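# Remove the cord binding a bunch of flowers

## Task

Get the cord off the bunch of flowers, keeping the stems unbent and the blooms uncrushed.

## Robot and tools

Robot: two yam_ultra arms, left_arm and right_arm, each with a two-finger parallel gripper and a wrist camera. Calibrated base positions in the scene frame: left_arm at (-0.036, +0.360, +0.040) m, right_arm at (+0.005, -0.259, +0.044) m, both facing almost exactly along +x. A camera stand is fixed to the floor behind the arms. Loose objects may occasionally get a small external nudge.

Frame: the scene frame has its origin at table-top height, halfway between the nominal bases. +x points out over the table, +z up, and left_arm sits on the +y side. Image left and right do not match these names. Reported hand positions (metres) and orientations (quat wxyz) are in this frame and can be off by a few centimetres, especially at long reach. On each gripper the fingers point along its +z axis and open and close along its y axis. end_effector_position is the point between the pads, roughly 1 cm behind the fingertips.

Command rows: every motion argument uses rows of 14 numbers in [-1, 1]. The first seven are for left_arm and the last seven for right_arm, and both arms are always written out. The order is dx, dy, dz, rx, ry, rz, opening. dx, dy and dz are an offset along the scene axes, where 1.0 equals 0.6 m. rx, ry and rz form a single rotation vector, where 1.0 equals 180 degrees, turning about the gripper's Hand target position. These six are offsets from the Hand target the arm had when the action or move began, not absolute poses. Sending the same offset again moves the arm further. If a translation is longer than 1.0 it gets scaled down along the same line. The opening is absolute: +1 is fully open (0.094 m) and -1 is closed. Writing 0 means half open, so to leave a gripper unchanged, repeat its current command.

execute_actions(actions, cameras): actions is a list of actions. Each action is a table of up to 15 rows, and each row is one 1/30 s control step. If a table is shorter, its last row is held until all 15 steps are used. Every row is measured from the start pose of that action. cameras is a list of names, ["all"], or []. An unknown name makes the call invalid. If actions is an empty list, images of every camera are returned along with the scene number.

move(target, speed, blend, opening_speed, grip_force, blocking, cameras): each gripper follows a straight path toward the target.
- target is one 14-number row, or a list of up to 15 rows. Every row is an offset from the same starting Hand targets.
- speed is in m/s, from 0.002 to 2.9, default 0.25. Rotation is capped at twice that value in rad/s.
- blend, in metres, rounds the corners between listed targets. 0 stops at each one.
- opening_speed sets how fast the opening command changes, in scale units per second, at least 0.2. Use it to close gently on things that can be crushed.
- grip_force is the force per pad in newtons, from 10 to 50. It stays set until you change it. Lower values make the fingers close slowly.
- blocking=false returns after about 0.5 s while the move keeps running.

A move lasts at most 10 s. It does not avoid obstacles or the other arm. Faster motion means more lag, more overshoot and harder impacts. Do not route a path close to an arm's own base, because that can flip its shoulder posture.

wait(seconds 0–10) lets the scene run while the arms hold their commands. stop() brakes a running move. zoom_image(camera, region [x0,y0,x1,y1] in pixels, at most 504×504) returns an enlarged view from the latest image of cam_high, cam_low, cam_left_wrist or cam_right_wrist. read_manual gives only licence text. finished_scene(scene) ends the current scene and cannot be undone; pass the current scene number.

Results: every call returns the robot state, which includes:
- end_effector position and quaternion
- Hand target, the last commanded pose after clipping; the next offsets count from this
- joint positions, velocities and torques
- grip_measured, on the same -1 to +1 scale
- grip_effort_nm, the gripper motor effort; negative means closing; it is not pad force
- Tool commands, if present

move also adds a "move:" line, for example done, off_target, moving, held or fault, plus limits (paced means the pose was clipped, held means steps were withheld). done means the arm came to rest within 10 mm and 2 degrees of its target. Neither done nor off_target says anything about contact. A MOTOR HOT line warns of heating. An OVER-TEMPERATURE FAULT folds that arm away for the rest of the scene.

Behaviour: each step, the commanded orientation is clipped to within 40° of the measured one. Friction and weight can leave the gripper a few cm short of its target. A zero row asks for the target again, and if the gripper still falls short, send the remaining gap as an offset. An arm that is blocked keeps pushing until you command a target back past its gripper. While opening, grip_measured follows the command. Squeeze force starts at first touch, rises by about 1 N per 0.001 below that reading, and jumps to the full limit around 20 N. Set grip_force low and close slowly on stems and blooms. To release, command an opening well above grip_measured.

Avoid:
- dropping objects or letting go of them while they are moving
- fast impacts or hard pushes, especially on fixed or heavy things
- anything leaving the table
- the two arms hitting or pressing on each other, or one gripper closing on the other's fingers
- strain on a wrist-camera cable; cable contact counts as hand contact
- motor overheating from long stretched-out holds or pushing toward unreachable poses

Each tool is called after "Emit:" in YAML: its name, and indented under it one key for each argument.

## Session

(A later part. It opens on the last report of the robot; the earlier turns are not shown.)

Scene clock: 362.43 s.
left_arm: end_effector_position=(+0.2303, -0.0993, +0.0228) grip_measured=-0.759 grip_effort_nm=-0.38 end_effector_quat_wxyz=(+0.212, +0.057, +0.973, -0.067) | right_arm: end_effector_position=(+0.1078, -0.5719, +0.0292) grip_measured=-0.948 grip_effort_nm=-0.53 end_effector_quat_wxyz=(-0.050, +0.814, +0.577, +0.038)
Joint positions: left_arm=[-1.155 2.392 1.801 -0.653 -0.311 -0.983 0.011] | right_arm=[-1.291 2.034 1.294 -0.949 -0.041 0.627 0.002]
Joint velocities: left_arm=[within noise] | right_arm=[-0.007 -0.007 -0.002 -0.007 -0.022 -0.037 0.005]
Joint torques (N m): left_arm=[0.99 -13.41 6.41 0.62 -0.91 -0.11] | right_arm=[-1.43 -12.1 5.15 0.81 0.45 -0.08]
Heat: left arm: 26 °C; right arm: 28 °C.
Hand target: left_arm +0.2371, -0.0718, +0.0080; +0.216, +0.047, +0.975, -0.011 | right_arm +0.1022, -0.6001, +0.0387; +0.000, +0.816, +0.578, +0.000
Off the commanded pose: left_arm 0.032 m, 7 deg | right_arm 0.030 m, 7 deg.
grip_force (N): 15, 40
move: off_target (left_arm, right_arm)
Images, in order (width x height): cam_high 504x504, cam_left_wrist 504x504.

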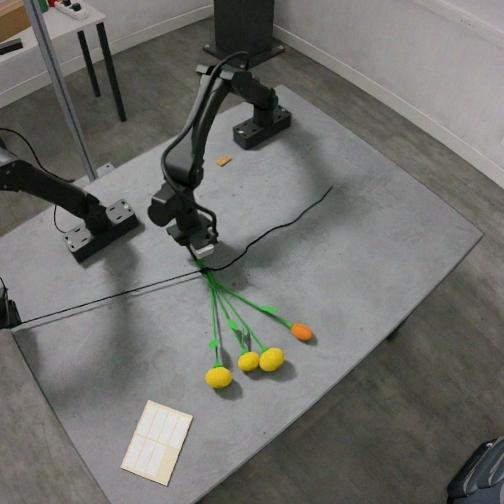

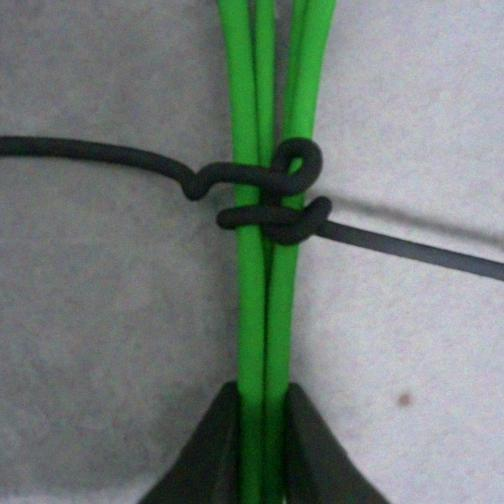

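Emit:
zoom_image:
  camera: "cam_left_wrist"
  region: [170, 100, 370, 270]

Emit:
move:
  target: [0.0,0.0,0.0,0,0,0,-0.78, 0.1,0.1,0.0,0,0,0.0,-0.95]
  speed: 0.08
  cameras: ["cam_left_wrist"]

Scaled by 2.520 from the camera's 504x504 image, which has a finer 720x720 frame.

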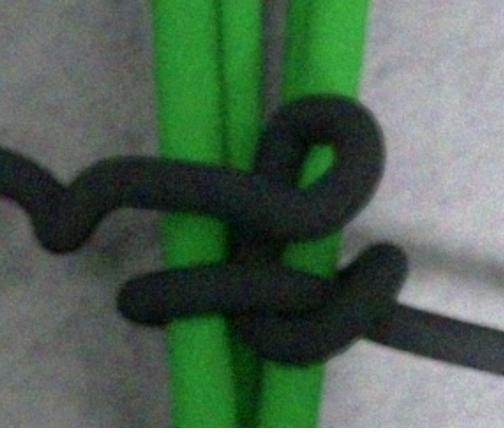

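Scene clock: 372.47 s.
left_arm: end_effector_position=(+0.2353, -0.0856, +0.0220) grip_measured=-0.759 grip_effort_nm=-0.38 end_effector_quat_wxyz=(+0.219, +0.053, +0.973, -0.039) | right_arm: end_effector_position=(+0.1622, -0.5366, +0.0327) grip_measured=-0.949 grip_effort_nm=-0.58 end_effector_quat_wxyz=(-0.016, +0.814, +0.580, +0.009)
Joint positions: left_arm=[-1.148 2.392 1.801 -0.693 -0.351 -0.985 0.011] | right_arm=[-1.079 1.92 1.15 -0.834 -0.014 0.838 0.002]
Joint velocities: left_arm=[within noise] | right_arm=[0.007 -0.007 -0.012 -0.037 0.051 -0.066 -0.005]
Joint torques (N m): left_arm=[0.68 -13.27 6.39 0.87 -0.43 -0.09] | right_arm=[0.34 -10.5 4.05 0.37 0.15 0.05]
Heat: left arm: 26 °C; right arm: 28 °C.
Hand target: left_arm +0.2372, -0.0716, +0.0080; +0.216, +0.047, +0.975, -0.011 | right_arm +0.1623, -0.5402, +0.0388; +0.000, +0.816, +0.578, +0.000
Off the commanded pose: left_arm 0.020 m, 3 deg | right_arm 0.007 m, 2 deg.
grip_force (N): 15, 40
move: off_target (left_arm)
Images, in order (width x height): cam_left_wrist 504x504.

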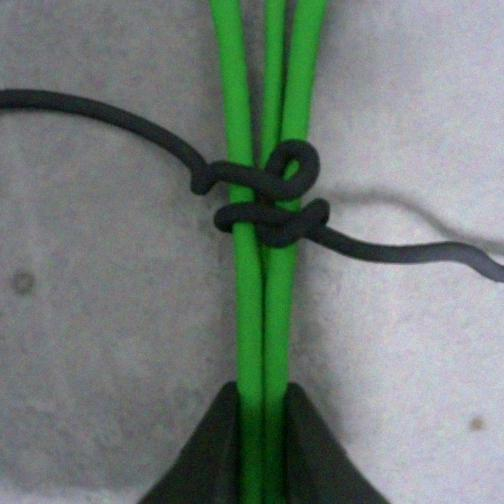

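Emit:
move:
  target:
    - [0.0,0.0,0.02,0,0,0,0.2, 0,0,0,0,0,0.0,-0.95]
    - [0.0,0.0,0.18,0,0,0,0.2, 0,0,0,0,0,0.0,-0.95]
    - [0.115,0.14,0.2,0.1126,0.1022,-0.4613,-0.3, 0,0,0,0,0,0.0,-0.95]
  speed: [0.1,0.15,0.3]
  blend: [0,0.03,0]
  cameras: ["cam_left_wrist","cam_high"]

Scene clock: 437.63 s.
left_arm: end_effector_position=(+0.3069, +0.0124, +0.1437) grip_measured=-0.298 grip_effort_nm=-0.10 end_effector_quat_wxyz=(+0.038, +0.705, +0.708, +0.003) | right_arm: end_effector_position=(+0.1622, -0.5367, +0.0327) grip_measured=-0.950 grip_effort_nm=-0.61 end_effector_quat_wxyz=(-0.016, +0.815, +0.579, +0.009)
Joint positions: left_arm=[-0.8 2.474 2.522 -1.543 -0.007 0.77 0.033] | right_arm=[-1.079 1.92 1.15 -0.834 -0.014 0.839 0.002]
Joint torques (N m): left_arm=[-0.02 -11.56 8.62 0.55 0.14 0.11] | right_arm=[0.25 -10.44 3.82 0.32 0.15 0.1]
Heat: left arm: 27 °C; right arm: 26 °C.
Hand target: left_arm +0.3061, +0.0123, +0.1280; +0.000, +0.707, +0.707, +0.000 | right_arm +0.1622, -0.5401, +0.0388; +0.000, +0.816, +0.578, +0.000
Off the commanded pose: left_arm 0.016 m, 4 deg | right_arm 0.007 m, 2 deg.
joint sent to its limit (left arm) — joint 4 (wrist pitch), lower limit. The joint targets still meet the commanded pose.
grip_force (N): 15, 40
move: off_target (left_arm); target 3's new opening was sent with left_arm's hand 0.016 m and 4 deg from that target
Images, in order (width x height): cam_high 504x504, cam_left_wrist 504x504.

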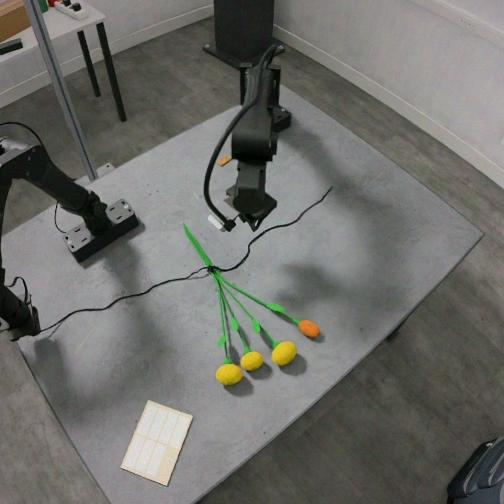

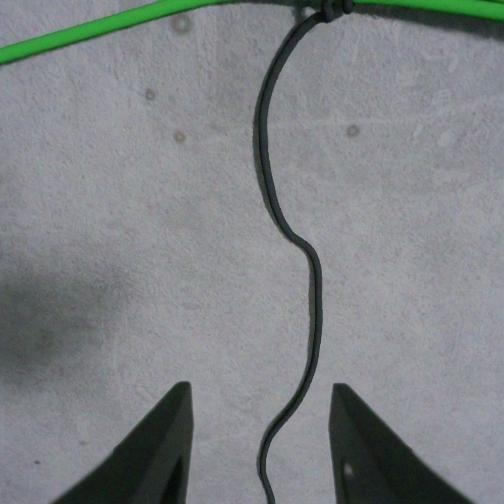

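Emit:
move:
  target: [-0.017,0.0,-0.165,0,0,0,-0.3, 0,0,0,0,0,0.0,-0.95]
  speed: 0.15
  cameras: ["cam_left_wrist"]

Scene clock: 461.47 s.
left_arm: end_effector_position=(+0.3000, +0.0134, +0.0426) grip_measured=-0.298 grip_effort_nm=-0.10 end_effector_quat_wxyz=(+0.010, +0.707, +0.707, +0.003) | right_arm: end_effector_position=(+0.1622, -0.5368, +0.0327) grip_measured=-0.949 grip_effort_nm=-0.62 end_effector_quat_wxyz=(-0.016, +0.815, +0.579, +0.009)
Joint positions: left_arm=[-0.809 2.474 2.12 -1.197 -0.007 0.766 0.033] | right_arm=[-1.079 1.92 1.15 -0.833 -0.014 0.839 0.002]
Joint velocities: left_arm=[within noise] | right_arm=[0.007 -0.012 0.002 -0.037 -0.022 -0.066 0.01]
Joint torques (N m): left_arm=[-0.36 -13.55 5.7 0.74 0.15 -0.07] | right_arm=[0.46 -10.45 4.08 0.33 0.14 0.05]
Heat: left arm: 26 °C; right arm: 26 °C.
Hand target: left_arm +0.2960, +0.0124, +0.0290; +0.000, +0.707, +0.707, +0.000 | right_arm +0.1623, -0.5402, +0.0388; +0.000, +0.816, +0.578, +0.000
Off the commanded pose: left_arm 0.014 m, 1 deg | right_arm 0.007 m, 2 deg.
grip_force (N): 15, 40
move: off_target (left_arm)
Images, in order (width x height): cam_left_wrist 504x504.

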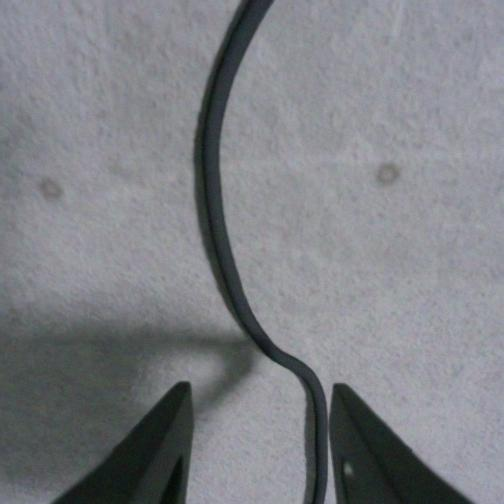

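Emit:
move:
  target: [-0.007,0.0,-0.065,0,0,0,-0.3, 0,0,0,0,0,0.0,-0.95]
  speed: 0.08
  grip_force: [40, 40]
  cameras: ["cam_left_wrist"]

Scene clock: 471.53 s.
left_arm: end_effector_position=(+0.2982, +0.0109, +0.0166) grip_measured=-0.298 grip_effort_nm=-0.09 end_effector_quat_wxyz=(+0.019, +0.707, +0.707, +0.003) | right_arm: end_effector_position=(+0.1622, -0.5368, +0.0327) grip_measured=-0.950 grip_effort_nm=-0.62 end_effector_quat_wxyz=(-0.016, +0.815, +0.579, +0.009)
Joint positions: left_arm=[-0.815 2.474 2.015 -1.072 -0.007 0.76 0.033] | right_arm=[-1.079 1.92 1.15 -0.833 -0.014 0.839 0.002]
Joint velocities: left_arm=[within noise] | right_arm=[-0.007 -0.017 -0.002 -0.022 -0.007 -0.051 -0.006]
Joint torques (N m): left_arm=[-0.59 -11.55 5.03 0.93 0.11 -0.08] | right_arm=[0.24 -10.54 3.84 0.3 0.13 0.04]
Heat: left arm: 26 °C; right arm: 26 °C.
Hand target: left_arm +0.2918, +0.0123, -0.0100; +0.000, +0.707, +0.707, +0.000 | right_arm +0.1623, -0.5401, +0.0388; +0.000, +0.816, +0.578, +0.000
Off the commanded pose: left_arm 0.027 m, 2 deg | right_arm 0.007 m, 2 deg.
grip_force (N): 40, 40
move: off_target (left_arm)
Images, in order (width x height): cam_left_wrist 504x504.

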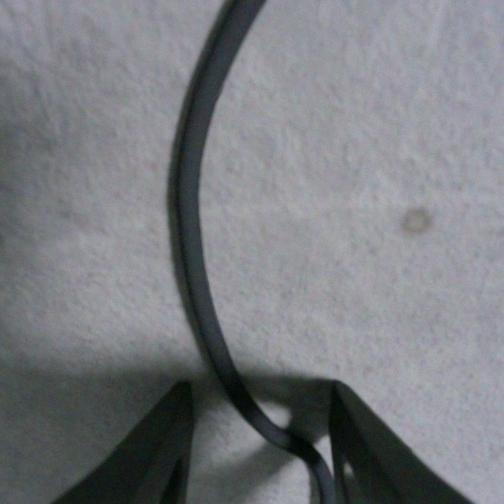

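Emit:
move:
  target:
    - [0.0,0.0,-0.02,0,0,0,-0.3, 0,0,0,0,0,0.0,-0.95]
    - [0.0,0.0,-0.02,0,0,0,-0.95, 0,0,0,0,0,0.0,-0.95]
  speed: 0.08
  opening_speed: 1
  cameras: ["cam_left_wrist"]

Scene clock: 477.93 s.
left_arm: end_effector_position=(+0.2980, +0.0096, +0.0147) grip_measured=-0.924 grip_effort_nm=-0.78 end_effector_quat_wxyz=(+0.022, +0.707, +0.706, +0.002) | right_arm: end_effector_position=(+0.1622, -0.5368, +0.0327) grip_measured=-0.947 grip_effort_nm=-0.49 end_effector_quat_wxyz=(-0.016, +0.815, +0.579, +0.009)
Joint positions: left_arm=[-0.816 2.474 2.007 -1.06 -0.005 0.76 0.004] | right_arm=[-1.079 1.92 1.15 -0.833 -0.014 0.839 0.002]
Joint torques (N m): left_arm=[-0.25 -10.54 3.74 1.11 0.11 -0.04] | right_arm=[0.34 -10.43 4.12 0.33 0.17 0.02]
Heat: left arm: 26 °C; right arm: 26 °C.
Hand target: left_arm +0.2918, +0.0123, -0.0220; +0.000, +0.707, +0.707, +0.000 | right_arm +0.1622, -0.5401, +0.0388; +0.000, +0.816, +0.578, +0.000
Off the commanded pose: left_arm 0.037 m, 3 deg | right_arm 0.007 m, 2 deg.
grip_force (N): 40, 40
move: off_target (left_arm); target 2's new opening was sent with left_arm's hand 0.037 m and 2 deg from that target
Images, in order (width x height): cam_left_wrist 504x504.

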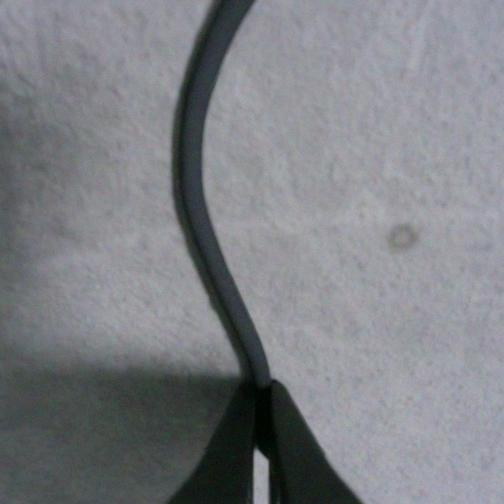

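Emit:
move:
  target: [0.012,0.1,0.08,0,0,0,-0.95, 0,0,0,0,0,0.0,-0.95]
  speed: 0.06
  cameras: ["cam_left_wrist","cam_high"]

Scene clock: 484.83 s.
left_arm: end_effector_position=(+0.3028, +0.0652, +0.0154) grip_measured=-0.927 grip_effort_nm=-0.85 end_effector_quat_wxyz=(+0.004, +0.706, +0.708, -0.002) | right_arm: end_effector_position=(+0.1622, -0.5368, +0.0327) grip_measured=-0.947 grip_effort_nm=-0.50 end_effector_quat_wxyz=(-0.016, +0.815, +0.579, +0.009)
Joint positions: left_arm=[-0.719 2.361 1.805 -1.008 0.005 0.853 0.003] | right_arm=[-1.079 1.92 1.15 -0.833 -0.014 0.839 0.002]
Joint torques (N m): left_arm=[0.29 -17.73 4.93 0.32 -0.02 0.04] | right_arm=[0.29 -10.61 4.14 0.3 0.18 0.09]
Heat: left arm: 26 °C; right arm: 26 °C.
Hand target: left_arm +0.2989, +0.0725, +0.0259; +0.000, +0.707, +0.707, +0.000 | right_arm +0.1622, -0.5401, +0.0388; +0.000, +0.816, +0.578, +0.000
Off the commanded pose: left_arm 0.013 m, 1 deg | right_arm 0.007 m, 2 deg.
grip_force (N): 40, 40
move: off_target (left_arm)
Images, in order (width x height): cam_high 504x504, cam_left_wrist 504x504.

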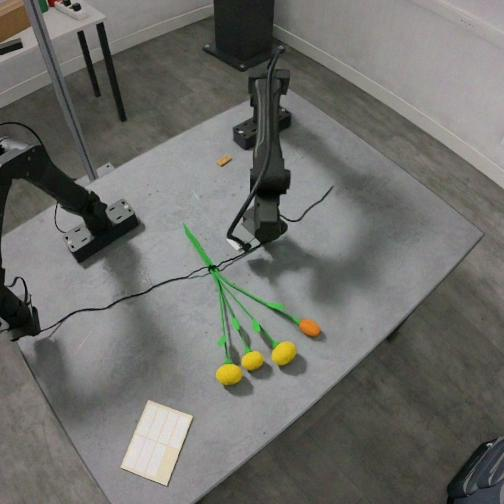

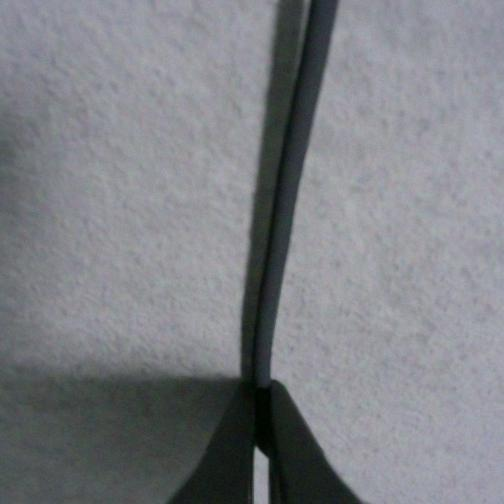

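Emit:
move:
  target: [0.0,0.1,0.03,0,0,0,-0.95, 0,0,0,0,0,0.0,-0.95]
  speed: 0.06
  cameras: ["cam_left_wrist","cam_high","cam_low"]

Emit:
zoom_image:
  camera: "cam_high"
  region: [160, 210, 290, 340]

Scene clock: 493.33 s.
left_arm: end_effector_position=(+0.2961, +0.1166, +0.0328) grip_measured=-0.927 grip_effort_nm=-0.84 end_effector_quat_wxyz=(+0.002, +0.711, +0.703, -0.019) | right_arm: end_effector_position=(+0.1602, -0.5259, +0.0311) grip_measured=-0.948 grip_effort_nm=-0.59 end_effector_quat_wxyz=(-0.033, +0.815, +0.579, +0.021)
Joint positions: left_arm=[-0.621 2.203 1.605 -0.975 0.038 0.965 0.003] | right_arm=[-1.079 1.92 1.14 -0.86 -0.033 0.839 0.002]
Joint torques (N m): left_arm=[1.52 -16.61 4.93 0.35 -0.36 -0.01] | right_arm=[0.21 -10.5 4.68 0.52 0.35 0.04]
Heat: left arm: 28 °C; right arm: 26 °C.
Hand target: left_arm +0.2990, +0.1324, +0.0440; +0.000, +0.707, +0.707, +0.000 | right_arm +0.1622, -0.5402, +0.0388; +0.000, +0.816, +0.578, -0.001
Off the commanded pose: left_arm 0.020 m, 2 deg | right_arm 0.016 m, 4 deg.
grip_force (N): 40, 40
move: off_target (left_arm, right_arm)
Images, in order (width x height): cam_high 504x504, cam_low 504x504, cam_left_wrist 504x504.

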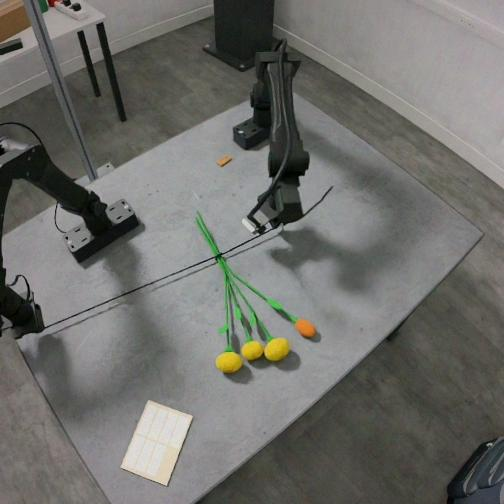

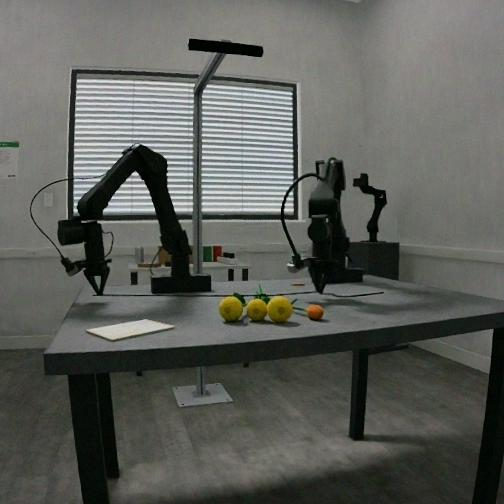

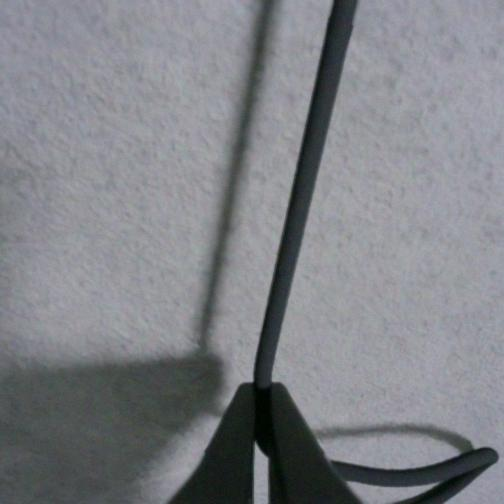

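Scaled by 3.877 from the camera's 504x504 image, which has a finer 720x720 frame.

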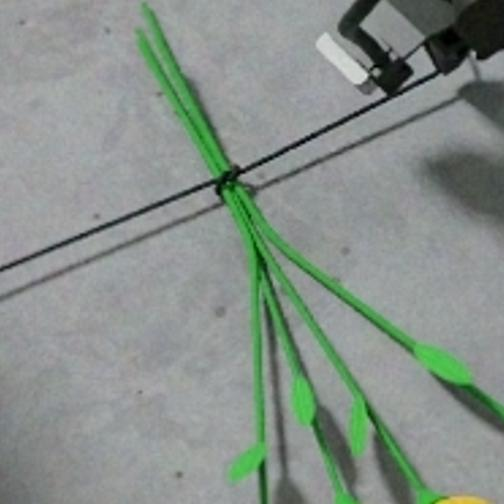

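Emit:
move:
  target:
    - [0.0,-0.08,-0.07,0,0,0,-0.95, 0,0,0,0,0,0.0,-0.95]
    - [0.0,-0.08,-0.07,0,0,0,-0.2, 0,0,0,0,0,0.0,-0.95]
    - [0.0,-0.08,0.13,0,0,0,-0.2, 0,0,0,0,0,0.0,-0.95]
    - [-0.11,-0.295,0.13,-0.1178,-0.0920,0.415,0.2, 0,0,0,0,0,0.0,-0.95]
  speed: [0.08,0.08,0.15,0.3]
  blend: [0,0,0.03,0]
  cameras: ["cam_left_wrist","cam_high"]

Scene clock: 546.87 s.
left_arm: end_effector_position=(+0.2280, -0.0417, +0.1229) grip_measured=+0.198 grip_effort_nm=0.11 end_effector_quat_wxyz=(+0.208, +0.125, +0.970, -0.031) | right_arm: end_effector_position=(+0.1603, -0.5322, +0.0307) grip_measured=-0.949 grip_effort_nm=-0.59 end_effector_quat_wxyz=(-0.023, +0.815, +0.579, +0.011)
Joint positions: left_arm=[-1.108 2.115 1.756 -0.917 -0.308 -0.803 0.056] | right_arm=[-1.079 1.92 1.14 -0.838 -0.017 0.84 0.002]
Joint velocities: left_arm=[within noise] | right_arm=[0.012 -0.007 -0.002 0.007 0.007 -0.037 -0.005]
Joint torques (N m): left_arm=[0.02 -11.66 9.5 1.09 -0.36 -0.09] | right_arm=[0.28 -10.45 4.78 0.34 0.15 0.06]
Heat: left arm: 33 °C; right arm: 26 °C.
Hand target: left_arm +0.2329, -0.0446, +0.1219; +0.215, +0.120, +0.969, -0.027 | right_arm +0.1623, -0.5402, +0.0388; +0.000, +0.816, +0.578, +0.000
Off the commanded pose: left_arm 0.006 m, 1 deg | right_arm 0.012 m, 3 deg.
grip_force (N): 40, 40
move: off_target (right_arm); target 2's new opening was sent with left_arm's hand 0.014 m and 1 deg from that target
Images, in order (width x height): cam_high 504x504, cam_left_wrist 504x504.

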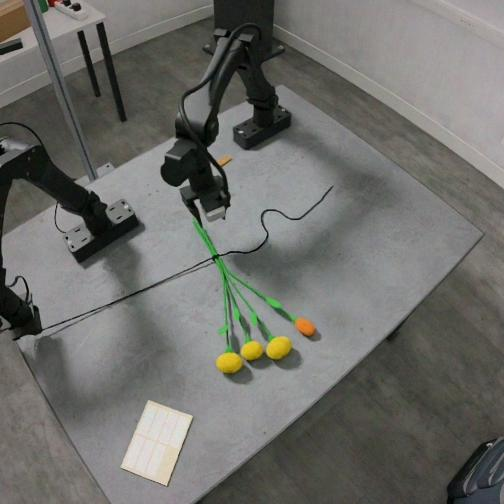

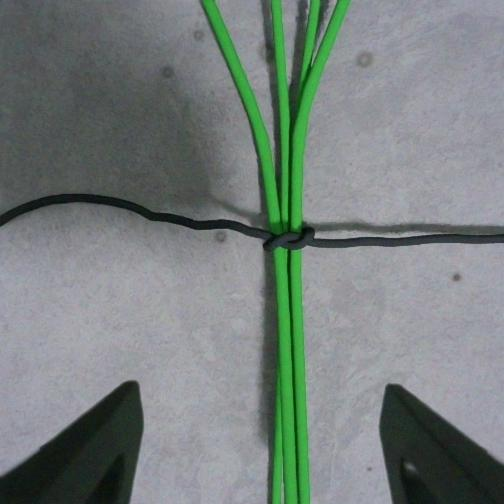

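Emit:
move:
  target: [0.0,-0.018,-0.155,0,0,0,0.2, 0,0,0,0,0,0.0,-0.95]
  speed: 0.15
  cameras: ["cam_left_wrist"]

Scene clock: 558.47 s.
left_arm: end_effector_position=(+0.2343, -0.0585, +0.0452) grip_measured=+0.198 grip_effort_nm=0.10 end_effector_quat_wxyz=(+0.215, +0.119, +0.968, -0.042) | right_arm: end_effector_position=(+0.1603, -0.5322, +0.0307) grip_measured=-0.947 grip_effort_nm=-0.49 end_effector_quat_wxyz=(-0.023, +0.815, +0.579, +0.011)
Joint positions: left_arm=[-1.113 2.239 1.629 -0.641 -0.311 -0.815 0.056] | right_arm=[-1.079 1.92 1.14 -0.838 -0.017 0.84 0.002]
Joint torques (N m): left_arm=[-0.54 -11.04 6.42 1.25 -0.34 -0.08] | right_arm=[0.17 -10.47 4.67 0.33 0.15 0.04]
Heat: left arm: 30 °C; right arm: 26 °C.
Hand target: left_arm +0.2330, -0.0554, +0.0290; +0.215, +0.119, +0.969, -0.027 | right_arm +0.1623, -0.5402, +0.0388; +0.000, +0.816, +0.578, +0.000
Off the commanded pose: left_arm 0.017 m, 2 deg | right_arm 0.012 m, 3 deg.
grip_force (N): 40, 40
move: off_target (left_arm, right_arm)
Images, in order (width x height): cam_left_wrist 504x504.

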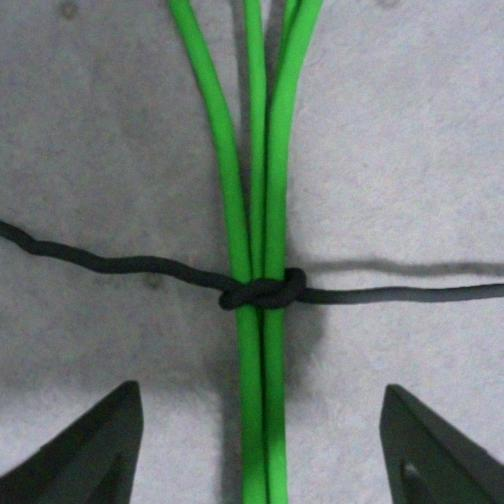

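Emit:
move:
  target: [-0.022,0.003,-0.042,0,0,0,0.2, 0,0,0,0,0,0.0,-0.95]
  speed: 0.1
  cameras: ["cam_left_wrist"]

Scene clock: 565.07 s.
left_arm: end_effector_position=(+0.2212, -0.0602, +0.0237) grip_measured=+0.198 grip_effort_nm=0.11 end_effector_quat_wxyz=(+0.217, +0.119, +0.968, -0.047) | right_arm: end_effector_position=(+0.1603, -0.5322, +0.0307) grip_measured=-0.949 grip_effort_nm=-0.58 end_effector_quat_wxyz=(-0.023, +0.815, +0.579, +0.011)
Joint positions: left_arm=[-1.141 2.252 1.557 -0.554 -0.317 -0.841 0.056] | right_arm=[-1.079 1.92 1.14 -0.838 -0.017 0.84 0.002]
Joint velocities: left_arm=[within noise] | right_arm=[0.012 -0.012 0.017 0.022 -0.007 -0.051 -0.004]
Joint torques (N m): left_arm=[-0.4 -10.54 5.65 1.28 -0.39 -0.13] | right_arm=[0.23 -10.54 4.74 0.32 0.19 0.04]
Heat: left arm: 29 °C; right arm: 26 °C.
Hand target: left_arm +0.2197, -0.0538, +0.0039; +0.215, +0.119, +0.969, -0.027 | right_arm +0.1623, -0.5401, +0.0388; +0.000, +0.816, +0.578, +0.000
Off the commanded pose: left_arm 0.021 m, 2 deg | right_arm 0.011 m, 3 deg.
grip_force (N): 40, 40
move: off_target (left_arm, right_arm)
Images, in order (width x height): cam_left_wrist 504x504.

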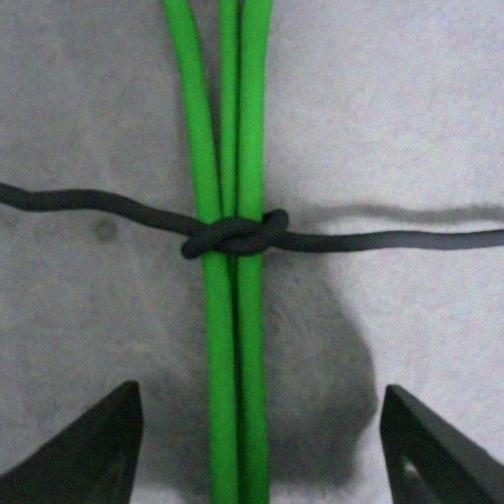

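Emit:
move:
  target:
    - [0.0,0.01,-0.004,0,0,0,-0.5, 0,0,0,0,0,0,-0.95]
    - [0.0,0.01,-0.004,0,0,0,-0.8, 0,0,0,0,0,0,-0.95]
  grip_force: [15, 40]
  opening_speed: 0.5
  cameras: ["cam_left_wrist"]

Scene clock: 578.10 s.
left_arm: end_effector_position=(+0.2239, -0.0572, +0.0198) grip_measured=-0.795 grip_effort_nm=-0.26 end_effector_quat_wxyz=(+0.228, +0.116, +0.966, -0.044) | right_arm: end_effector_position=(+0.1603, -0.5323, +0.0307) grip_measured=-0.948 grip_effort_nm=-0.56 end_effector_quat_wxyz=(-0.023, +0.815, +0.579, +0.011)
Joint positions: left_arm=[-1.141 2.252 1.532 -0.521 -0.339 -0.841 0.01] | right_arm=[-1.079 1.92 1.14 -0.838 -0.017 0.84 0.002]
Joint torques (N m): left_arm=[0.09 -11.66 4.82 1.21 -0.19 -0.02] | right_arm=[0.24 -10.39 4.62 0.31 0.19 0.02]
Heat: left arm: 28 °C; right arm: 26 °C.
Hand target: left_arm +0.2197, -0.0478, +0.0015; +0.215, +0.120, +0.969, -0.027 | right_arm +0.1623, -0.5402, +0.0388; +0.000, +0.816, +0.578, +0.000
Off the commanded pose: left_arm 0.021 m, 2 deg | right_arm 0.011 m, 3 deg.
grip_force (N): 15, 40
move: off_target (left_arm, right_arm); target 2's new opening was sent with left_arm's hand 0.020 m and 2 deg from that target
Images, in order (width x height): cam_left_wrist 504x504.

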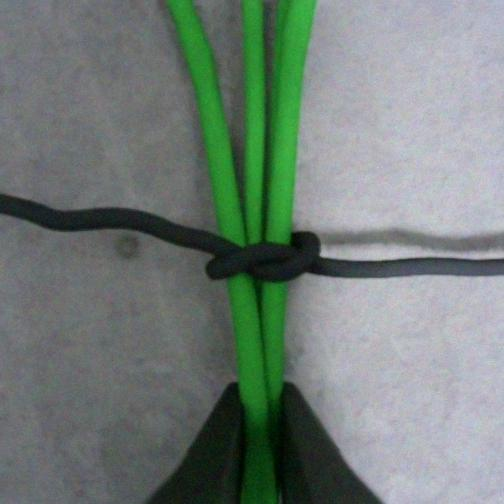

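Emit:
move:
  target: [0.0,0.0,0.0,0,0,0,-0.8, -0.05,-0.12,-0.005,0,0,0,-0.95]
  speed: 0.06
  cameras: ["cam_left_wrist"]

Scene clock: 585.80 s.
left_arm: end_effector_position=(+0.2201, -0.0705, +0.0211) grip_measured=-0.795 grip_effort_nm=-0.24 end_effector_quat_wxyz=(+0.222, +0.120, +0.965, -0.073) | right_arm: end_effector_position=(+0.1336, -0.5953, +0.0354) grip_measured=-0.948 grip_effort_nm=-0.58 end_effector_quat_wxyz=(-0.014, +0.817, +0.577, +0.015)
Joint positions: left_arm=[-1.145 2.252 1.532 -0.479 -0.297 -0.838 0.01] | right_arm=[-1.232 2.054 1.36 -0.912 -0.022 0.693 0.002]
Joint torques (N m): left_arm=[0.42 -11.6 5.04 0.88 -0.6 -0.07] | right_arm=[-0.5 -7.98 7.54 0.34 0.25 -0.11]
Heat: left arm: 28 °C; right arm: 26 °C.
Hand target: left_arm +0.2198, -0.0477, +0.0014; +0.215, +0.120, +0.969, -0.027 | right_arm +0.1323, -0.6122, +0.0358; +0.000, +0.816, +0.578, -0.001
Off the commanded pose: left_arm 0.030 m, 5 deg | right_arm 0.017 m, 2 deg.
grip_force (N): 15, 40
move: off_target (left_arm, right_arm)
Images, in order (width x height): cam_left_wrist 504x504.

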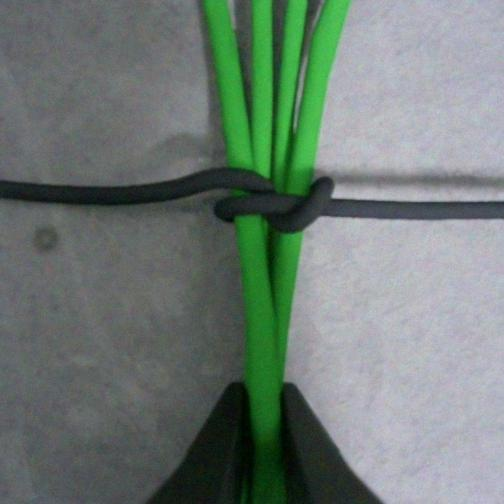

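Emit:
move:
  target: [0.0,0.0,0.0,0,0,0,-0.8, -0.13,0.01,-0.005,0,0,-0.08,-0.95]
  speed: 0.08
  cameras: ["cam_left_wrist","cam_high"]

Scene clock: 595.40 s.
left_arm: end_effector_position=(+0.2202, -0.0698, +0.0210) grip_measured=-0.795 grip_effort_nm=-0.24 end_effector_quat_wxyz=(+0.222, +0.120, +0.965, -0.071) | right_arm: end_effector_position=(+0.0588, -0.5928, +0.0241) grip_measured=-0.948 grip_effort_nm=-0.59 end_effector_quat_wxyz=(-0.029, +0.878, +0.477, +0.022)
Joint positions: left_arm=[-1.145 2.252 1.532 -0.482 -0.3 -0.838 0.01] | right_arm=[-1.437 2.03 1.27 -0.881 -0.021 0.721 0.002]
Joint velocities: left_arm=[within noise] | right_arm=[0.007 0.002 -0.012 -0.007 -0.051 0.066 0.007]
Joint torques (N m): left_arm=[0.5 -11.54 5.22 0.91 -0.52 -0.09] | right_arm=[-0.57 -11.88 4.33 0.55 0.19 0.04]
Heat: left arm: 28 °C; right arm: 27 °C.
Hand target: left_arm +0.2198, -0.0477, +0.0015; +0.215, +0.119, +0.969, -0.027 | right_arm +0.0542, -0.6061, +0.0327; +0.000, +0.882, +0.471, +0.000
Off the commanded pose: left_arm 0.030 m, 5 deg | right_arm 0.017 m, 4 deg.
grip_force (N): 15, 40
move: off_target (left_arm, right_arm)
Images, in order (width x height): cam_high 504x504, cam_left_wrist 504x504.

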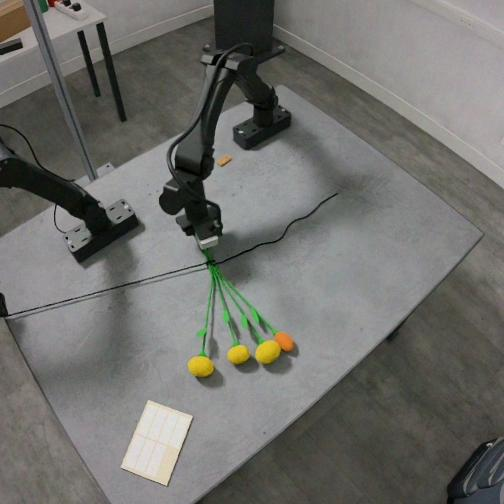

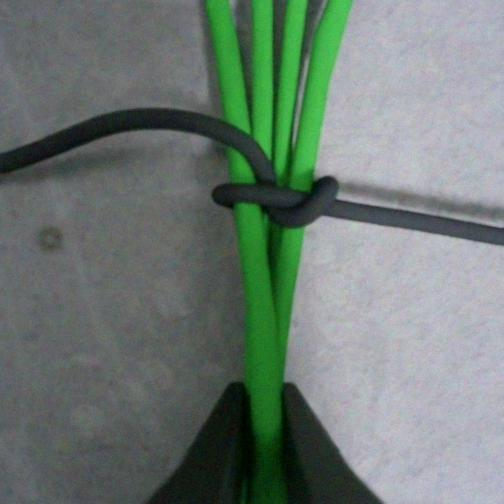

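Emit:
move:
  target:
    - [0.0,0.0,0.0,0,0,0,-0.8, 0.21,0.01,-0.022,0,0,0.16,-0.95]
    - [0.0,0.0,0.0,0,0,0,-0.8, 0.21,0.01,-0.022,0,0,0.16,-0.4]
    - [0.0,0.0,0.0,0,0,0,-0.8, 0.21,0.01,0.15,0,0,0.16,-0.4]
    - [0.0,0.0,0.0,0,0,0,-0.8, 0.335,0.593,0.17,0,0,0.16,-0.4]
  speed: [0.15,0.1,0.2,0.3]
  blend: [0,0,0.03,0]
  cameras: ["cam_left_wrist","cam_high","cam_right_wrist"]

Scene clock: 648.40 s.
left_arm: end_effector_position=(+0.2209, -0.0671, +0.0208) grip_measured=-0.795 grip_effort_nm=-0.24 end_effector_quat_wxyz=(+0.224, +0.120, +0.965, -0.065) | right_arm: end_effector_position=(+0.2548, -0.2485, +0.1306) grip_measured=-0.402 grip_effort_nm=0.09 end_effector_quat_wxyz=(-0.003, +0.736, +0.677, +0.008)
Joint positions: left_arm=[-1.145 2.252 1.532 -0.49 -0.31 -0.838 0.01] | right_arm=[0.013 1.496 1.077 -1.144 -0.016 1.68 0.028]
Joint torques (N m): left_arm=[0.65 -11.69 4.96 0.99 -0.46 -0.04] | right_arm=[0.28 -4.41 7.41 -0.06 0.14 0.04]
Heat: left arm: 28 °C; right arm: 31 °C.
Hand target: left_arm +0.2199, -0.0477, +0.0015; +0.215, +0.119, +0.969, -0.027 | right_arm +0.2553, -0.2503, +0.1347; +0.000, +0.737, +0.675, -0.001
Off the commanded pose: left_arm 0.027 m, 5 deg | right_arm 0.005 m, 1 deg.
grip_force (N): 15, 40
move: off_target (left_arm)
Images, in order (width x height): cam_high 504x504, cam_left_wrist 504x504, cam_right_wrist 504x504.

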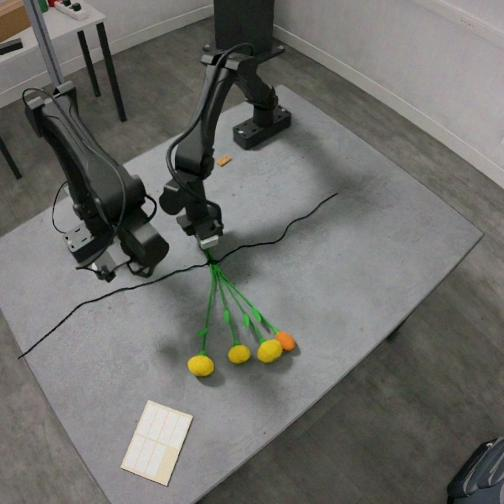

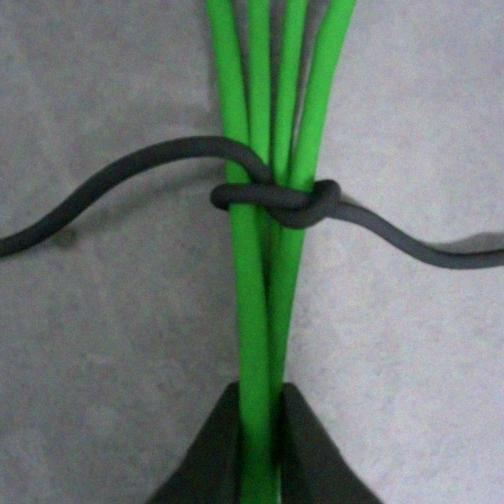

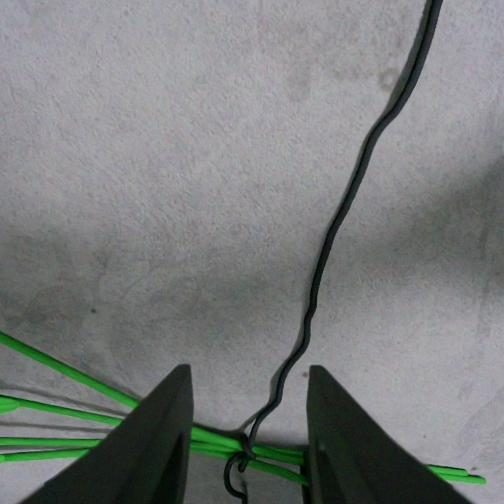

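Emit:
move:
  target:
    - [0.0,0.0,0.0,0,0,0,-0.8, -0.053,0.02,-0.2,0,0,0.0,-0.4]
  speed: 0.12
  cameras: ["cam_right_wrist"]

Scene clock: 662.87 s.
left_arm: end_effector_position=(+0.2209, -0.0671, +0.0208) grip_measured=-0.795 grip_effort_nm=-0.24 end_effector_quat_wxyz=(+0.224, +0.120, +0.965, -0.065) | right_arm: end_effector_position=(+0.2261, -0.2371, +0.0189) grip_measured=-0.402 grip_effort_nm=0.09 end_effector_quat_wxyz=(-0.003, +0.737, +0.676, +0.008)
Joint positions: left_arm=[-1.145 2.252 1.532 -0.49 -0.31 -0.838 0.01] | right_arm=[0.068 1.583 0.67 -0.649 -0.015 1.739 0.028]
Joint torques (N m): left_arm=[0.34 -11.73 4.98 0.97 -0.46 -0.01] | right_arm=[0.76 -3.73 3.92 0.35 0.16 0.02]
Heat: left arm: 28 °C; right arm: 28 °C.
Hand target: left_arm +0.2199, -0.0477, +0.0015; +0.215, +0.119, +0.969, -0.027 | right_arm +0.2234, -0.2384, +0.0147; +0.000, +0.737, +0.675, -0.001
Off the commanded pose: left_arm 0.027 m, 5 deg | right_arm 0.005 m, 1 deg.
grip_force (N): 15, 40
move: off_target (left_arm)
Images, in order (width x height): cam_right_wrist 504x504.

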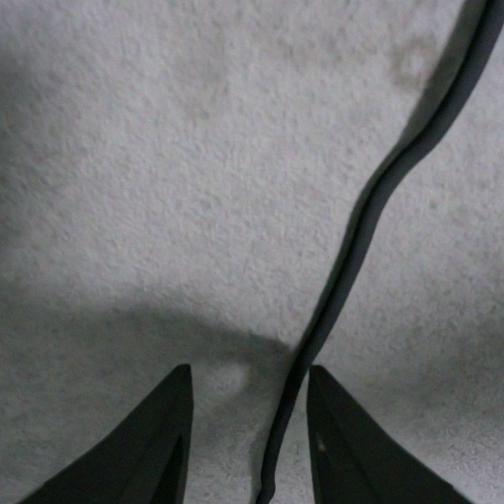

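Emit:
move:
  target:
    - [0.0,0.0,0.0,0,0,0,-0.8, -0.018,0.0,0.0,0,0,0.0,-0.4]
    - [0.0,0.0,0.0,0,0,0,-0.8, -0.018,0.0,-0.017,0,0,0.0,-0.4]
    - [0.0,0.0,0.0,0,0,0,-0.8, -0.018,0.0,-0.017,0,0,0.0,-0.95]
  speed: 0.08
  opening_speed: 1.5
  cameras: ["cam_right_wrist"]

Scene clock: 684.43 s.
left_arm: end_effector_position=(+0.2209, -0.0671, +0.0208) grip_measured=-0.795 grip_effort_nm=-0.24 end_effector_quat_wxyz=(+0.224, +0.120, +0.965, -0.065) | right_arm: end_effector_position=(+0.2171, -0.2368, +0.0095) grip_measured=-0.939 grip_effort_nm=-0.80 end_effector_quat_wxyz=(-0.002, +0.737, +0.675, +0.010)
Joint positions: left_arm=[-1.145 2.252 1.532 -0.49 -0.31 -0.838 0.01] | right_arm=[0.073 1.574 0.612 -0.595 -0.015 1.744 0.003]
Joint torques (N m): left_arm=[0.36 -11.71 5.04 0.93 -0.43 -0.02] | right_arm=[0.65 -3.48 3.73 0.35 0.18 0.06]
Heat: left arm: 28 °C; right arm: 26 °C.
Hand target: left_arm +0.2199, -0.0477, +0.0015; +0.215, +0.119, +0.969, -0.027 | right_arm +0.2128, -0.2383, +0.0045; +0.000, +0.737, +0.675, +0.000
Off the commanded pose: left_arm 0.027 m, 5 deg | right_arm 0.007 m, 1 deg.
grip_force (N): 15, 40
move: off_target (left_arm)
Images, in order (width x height): cam_right_wrist 504x504.

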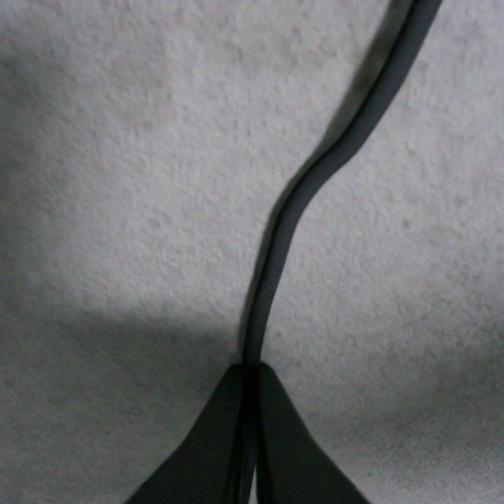

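Emit:
move:
  target:
    - [0.0,0.0,0.0,0,0,0,-0.8, 0.03,-0.08,0.09,0,0,0.0,-0.95]
    - [0.0,0.0,0.0,0,0,0,-0.8, 0.03,-0.25,0.1,0,0,0.0,-0.95]
  speed: [0.1,0.08]
  blend: [0.02,0]
  cameras: ["cam_left_wrist","cam_high"]

Scene clock: 704.83 s.
left_arm: end_effector_position=(+0.2208, -0.0672, +0.0207) grip_measured=-0.795 grip_effort_nm=-0.24 end_effector_quat_wxyz=(+0.224, +0.120, +0.965, -0.065) | right_arm: end_effector_position=(+0.2286, -0.3801, +0.0609) grip_measured=-0.941 grip_effort_nm=-0.85 end_effector_quat_wxyz=(-0.004, +0.738, +0.675, +0.010)
Joint positions: left_arm=[-1.145 2.252 1.532 -0.49 -0.309 -0.838 0.01] | right_arm=[-0.528 1.612 0.899 -0.86 -0.021 1.145 0.003]
Joint torques (N m): left_arm=[0.38 -11.79 4.98 0.98 -0.5 -0.03] | right_arm=[-0.64 -4.68 7.53 0.01 0.23 -0.06]
Heat: left arm: 27 °C; right arm: 26 °C.
Hand target: left_arm +0.2199, -0.0477, +0.0015; +0.215, +0.119, +0.969, -0.027 | right_arm +0.2307, -0.3883, +0.0645; +0.000, +0.737, +0.675, +0.000
Off the commanded pose: left_arm 0.027 m, 5 deg | right_arm 0.009 m, 1 deg.
grip_force (N): 15, 40
move: off_target (left_arm)
Images, in order (width x height): cam_high 504x504, cam_left_wrist 504x504.

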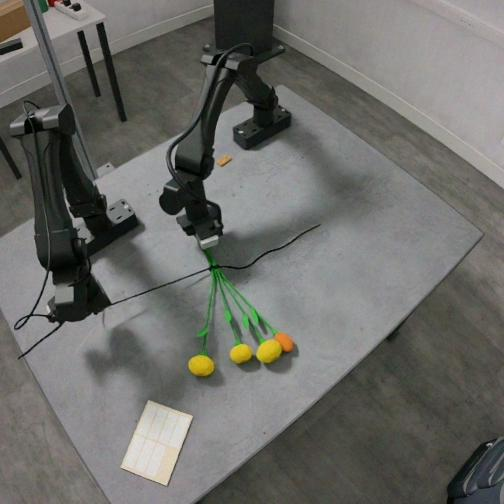

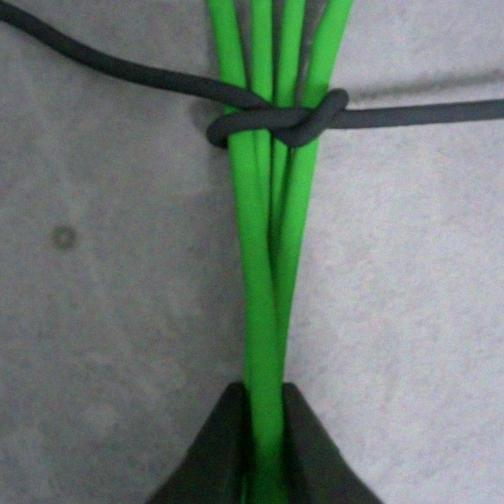

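Emit:
move:
  target: [0.0,0.0,0.0,0,0,0,-0.8, 0.0,-0.34,0.0,0,0,0.0,-0.95]
  speed: 0.08
  cameras: ["cam_left_wrist","cam_high"]

Scene clock: 712.57 s.
left_arm: end_effector_position=(+0.2193, -0.0708, +0.0208) grip_measured=-0.795 grip_effort_nm=-0.24 end_effector_quat_wxyz=(+0.220, +0.126, +0.965, -0.072) | right_arm: end_effector_position=(+0.2320, -0.5770, +0.0636) grip_measured=-0.941 grip_effort_nm=-0.85 end_effector_quat_wxyz=(-0.010, +0.737, +0.676, +0.016)
Joint positions: left_arm=[-1.145 2.252 1.532 -0.48 -0.293 -0.827 0.01] | right_arm=[-0.979 2.113 1.571 -1.053 -0.028 0.691 0.003]
Joint torques (N m): left_arm=[0.42 -11.84 5.18 0.91 -0.7 -0.14] | right_arm=[-0.99 -8.46 8.03 0.23 0.3 -0.08]
Heat: left arm: 27 °C; right arm: 26 °C.
Hand target: left_arm +0.2198, -0.0476, +0.0015; +0.215, +0.119, +0.969, -0.027 | right_arm +0.2307, -0.5923, +0.0645; +0.000, +0.737, +0.675, +0.000
Off the commanded pose: left_arm 0.030 m, 5 deg | right_arm 0.015 m, 2 deg.
grip_force (N): 15, 40
move: off_target (left_arm, right_arm)
Images, in order (width x height): cam_high 504x504, cam_left_wrist 504x504.

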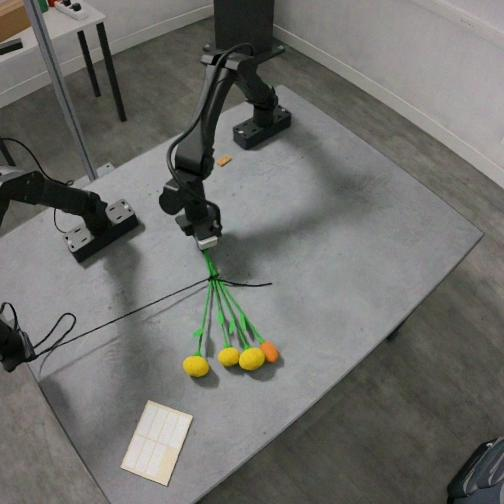

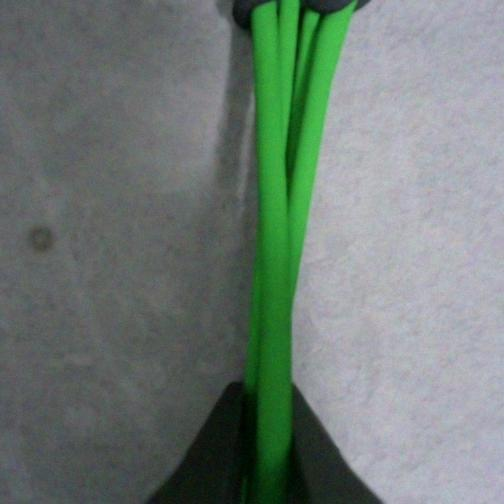

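Emit:
move:
  target: [0.0,0.0,0.0,0,0,0,-0.8, -0.3,0.0,0.0,0,0,-0.15,-0.95]
  speed: 0.08
  cameras: ["cam_left_wrist","cam_high"]

Scene clock: 725.90 s.
left_arm: end_effector_position=(+0.2194, -0.0708, +0.0208) grip_measured=-0.795 grip_effort_nm=-0.24 end_effector_quat_wxyz=(+0.220, +0.126, +0.965, -0.072) | right_arm: end_effector_position=(+0.0563, -0.5774, +0.0570) grip_measured=-0.941 grip_effort_nm=-0.85 end_effector_quat_wxyz=(-0.032, +0.874, +0.484, +0.026)
Joint positions: left_arm=[-1.145 2.252 1.532 -0.48 -0.293 -0.827 0.01] | right_arm=[-1.441 1.928 1.266 -0.988 -0.026 0.701 0.003]
Joint torques (N m): left_arm=[0.24 -11.85 5.15 0.87 -0.69 -0.14] | right_arm=[-0.7 -11.1 4.7 0.6 0.27 -0.12]
Heat: left arm: 27 °C; right arm: 26 °C.
Hand target: left_arm +0.2198, -0.0477, +0.0015; +0.215, +0.119, +0.969, -0.027 | right_arm +0.0508, -0.5923, +0.0645; +0.000, +0.875, +0.485, +0.000
Off the commanded pose: left_arm 0.030 m, 5 deg | right_arm 0.018 m, 5 deg.
grip_force (N): 15, 40
move: off_target (left_arm, right_arm)
Images, in order (width x height): cam_high 504x504, cam_left_wrist 504x504.

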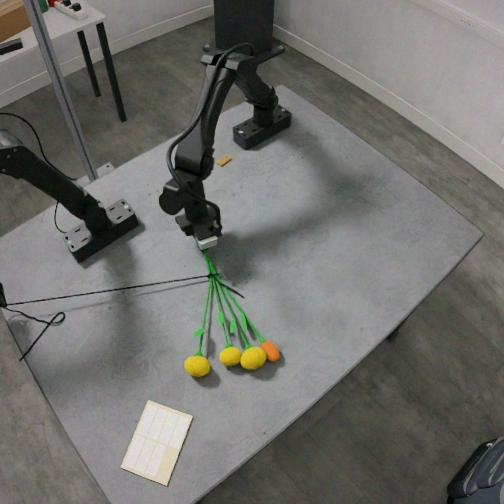

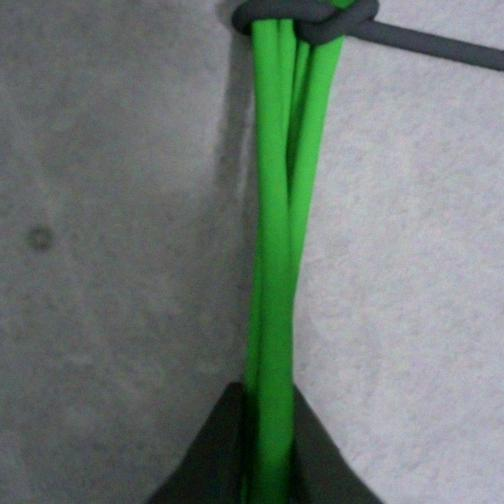

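Emit:
move:
  target:
    - [0.0,0.0,0.0,0,0,0,-0.8, 0.215,0.012,-0.05,0,0,0.15,-0.95]
    - [0.0,0.0,0.0,0,0,0,-0.8, 0.215,0.012,-0.079,0,0,0.15,-0.95]
    - [0.0,0.0,0.0,0,0,0,-0.8, 0.215,0.012,-0.079,0,0,0.15,-0.4]
    - [0.0,0.0,0.0,0,0,0,-0.8, 0.215,0.012,0.11,0,0,0.15,-0.4]
    - [0.0,0.0,0.0,0,0,0,-0.8, 0.36,0.57,0.12,0,0,0.15,-0.4]
  speed: [0.2,0.15,0.1,0.2,0.3]
  blend: [0.02,0,0,0.03,0]
  cameras: ["cam_left_wrist","cam_high","cam_right_wrist"]

Scene clock: 745.33 s.
left_arm: end_effector_position=(+0.2209, -0.0668, +0.0207) grip_measured=-0.796 grip_effort_nm=-0.24 end_effector_quat_wxyz=(+0.224, +0.123, +0.965, -0.063) | right_arm: end_effector_position=(+0.2638, -0.2482, +0.1315) grip_measured=-0.402 grip_effort_nm=0.09 end_effector_quat_wxyz=(-0.004, +0.735, +0.678, +0.007)
Joint positions: left_arm=[-1.145 2.252 1.532 -0.492 -0.311 -0.831 0.01] | right_arm=[0.013 1.533 1.116 -1.149 -0.016 1.678 0.028]
Joint torques (N m): left_arm=[0.44 -11.74 4.97 0.95 -0.44 -0.1] | right_arm=[0.28 -4.22 8.03 -0.07 0.18 0.12]
Heat: left arm: 27 °C; right arm: 27 °C.
Hand target: left_arm +0.2199, -0.0476, +0.0015; +0.215, +0.120, +0.969, -0.027 | right_arm +0.2668, -0.2504, +0.1365; +0.000, +0.738, +0.675, +0.000
Off the commanded pose: left_arm 0.027 m, 4 deg | right_arm 0.006 m, 1 deg.
grip_force (N): 15, 40
move: off_target (left_arm); blend cut to 0.0087 m at target 1
Images, in order (width x height): cam_high 504x504, cam_left_wrist 504x504, cam_right_wrist 504x504.

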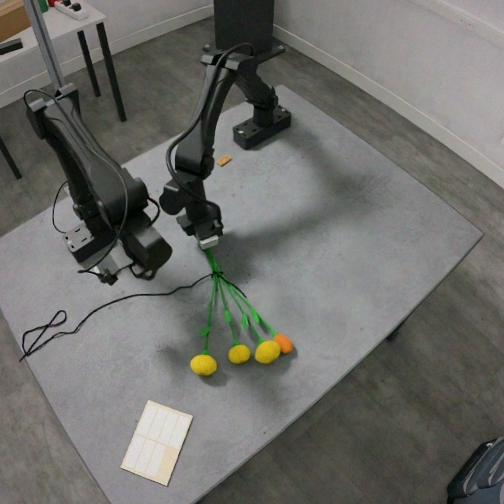

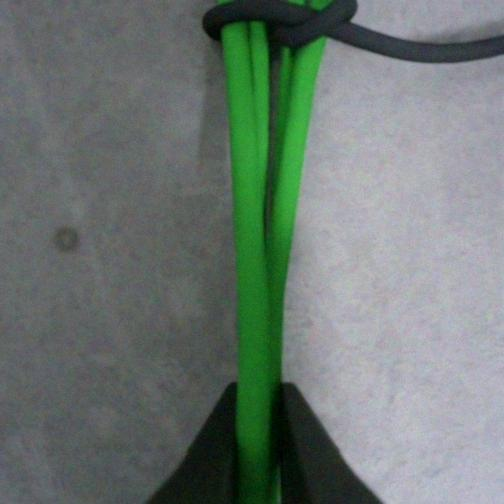

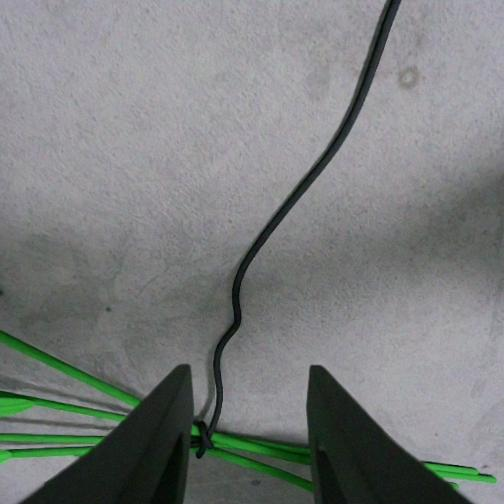

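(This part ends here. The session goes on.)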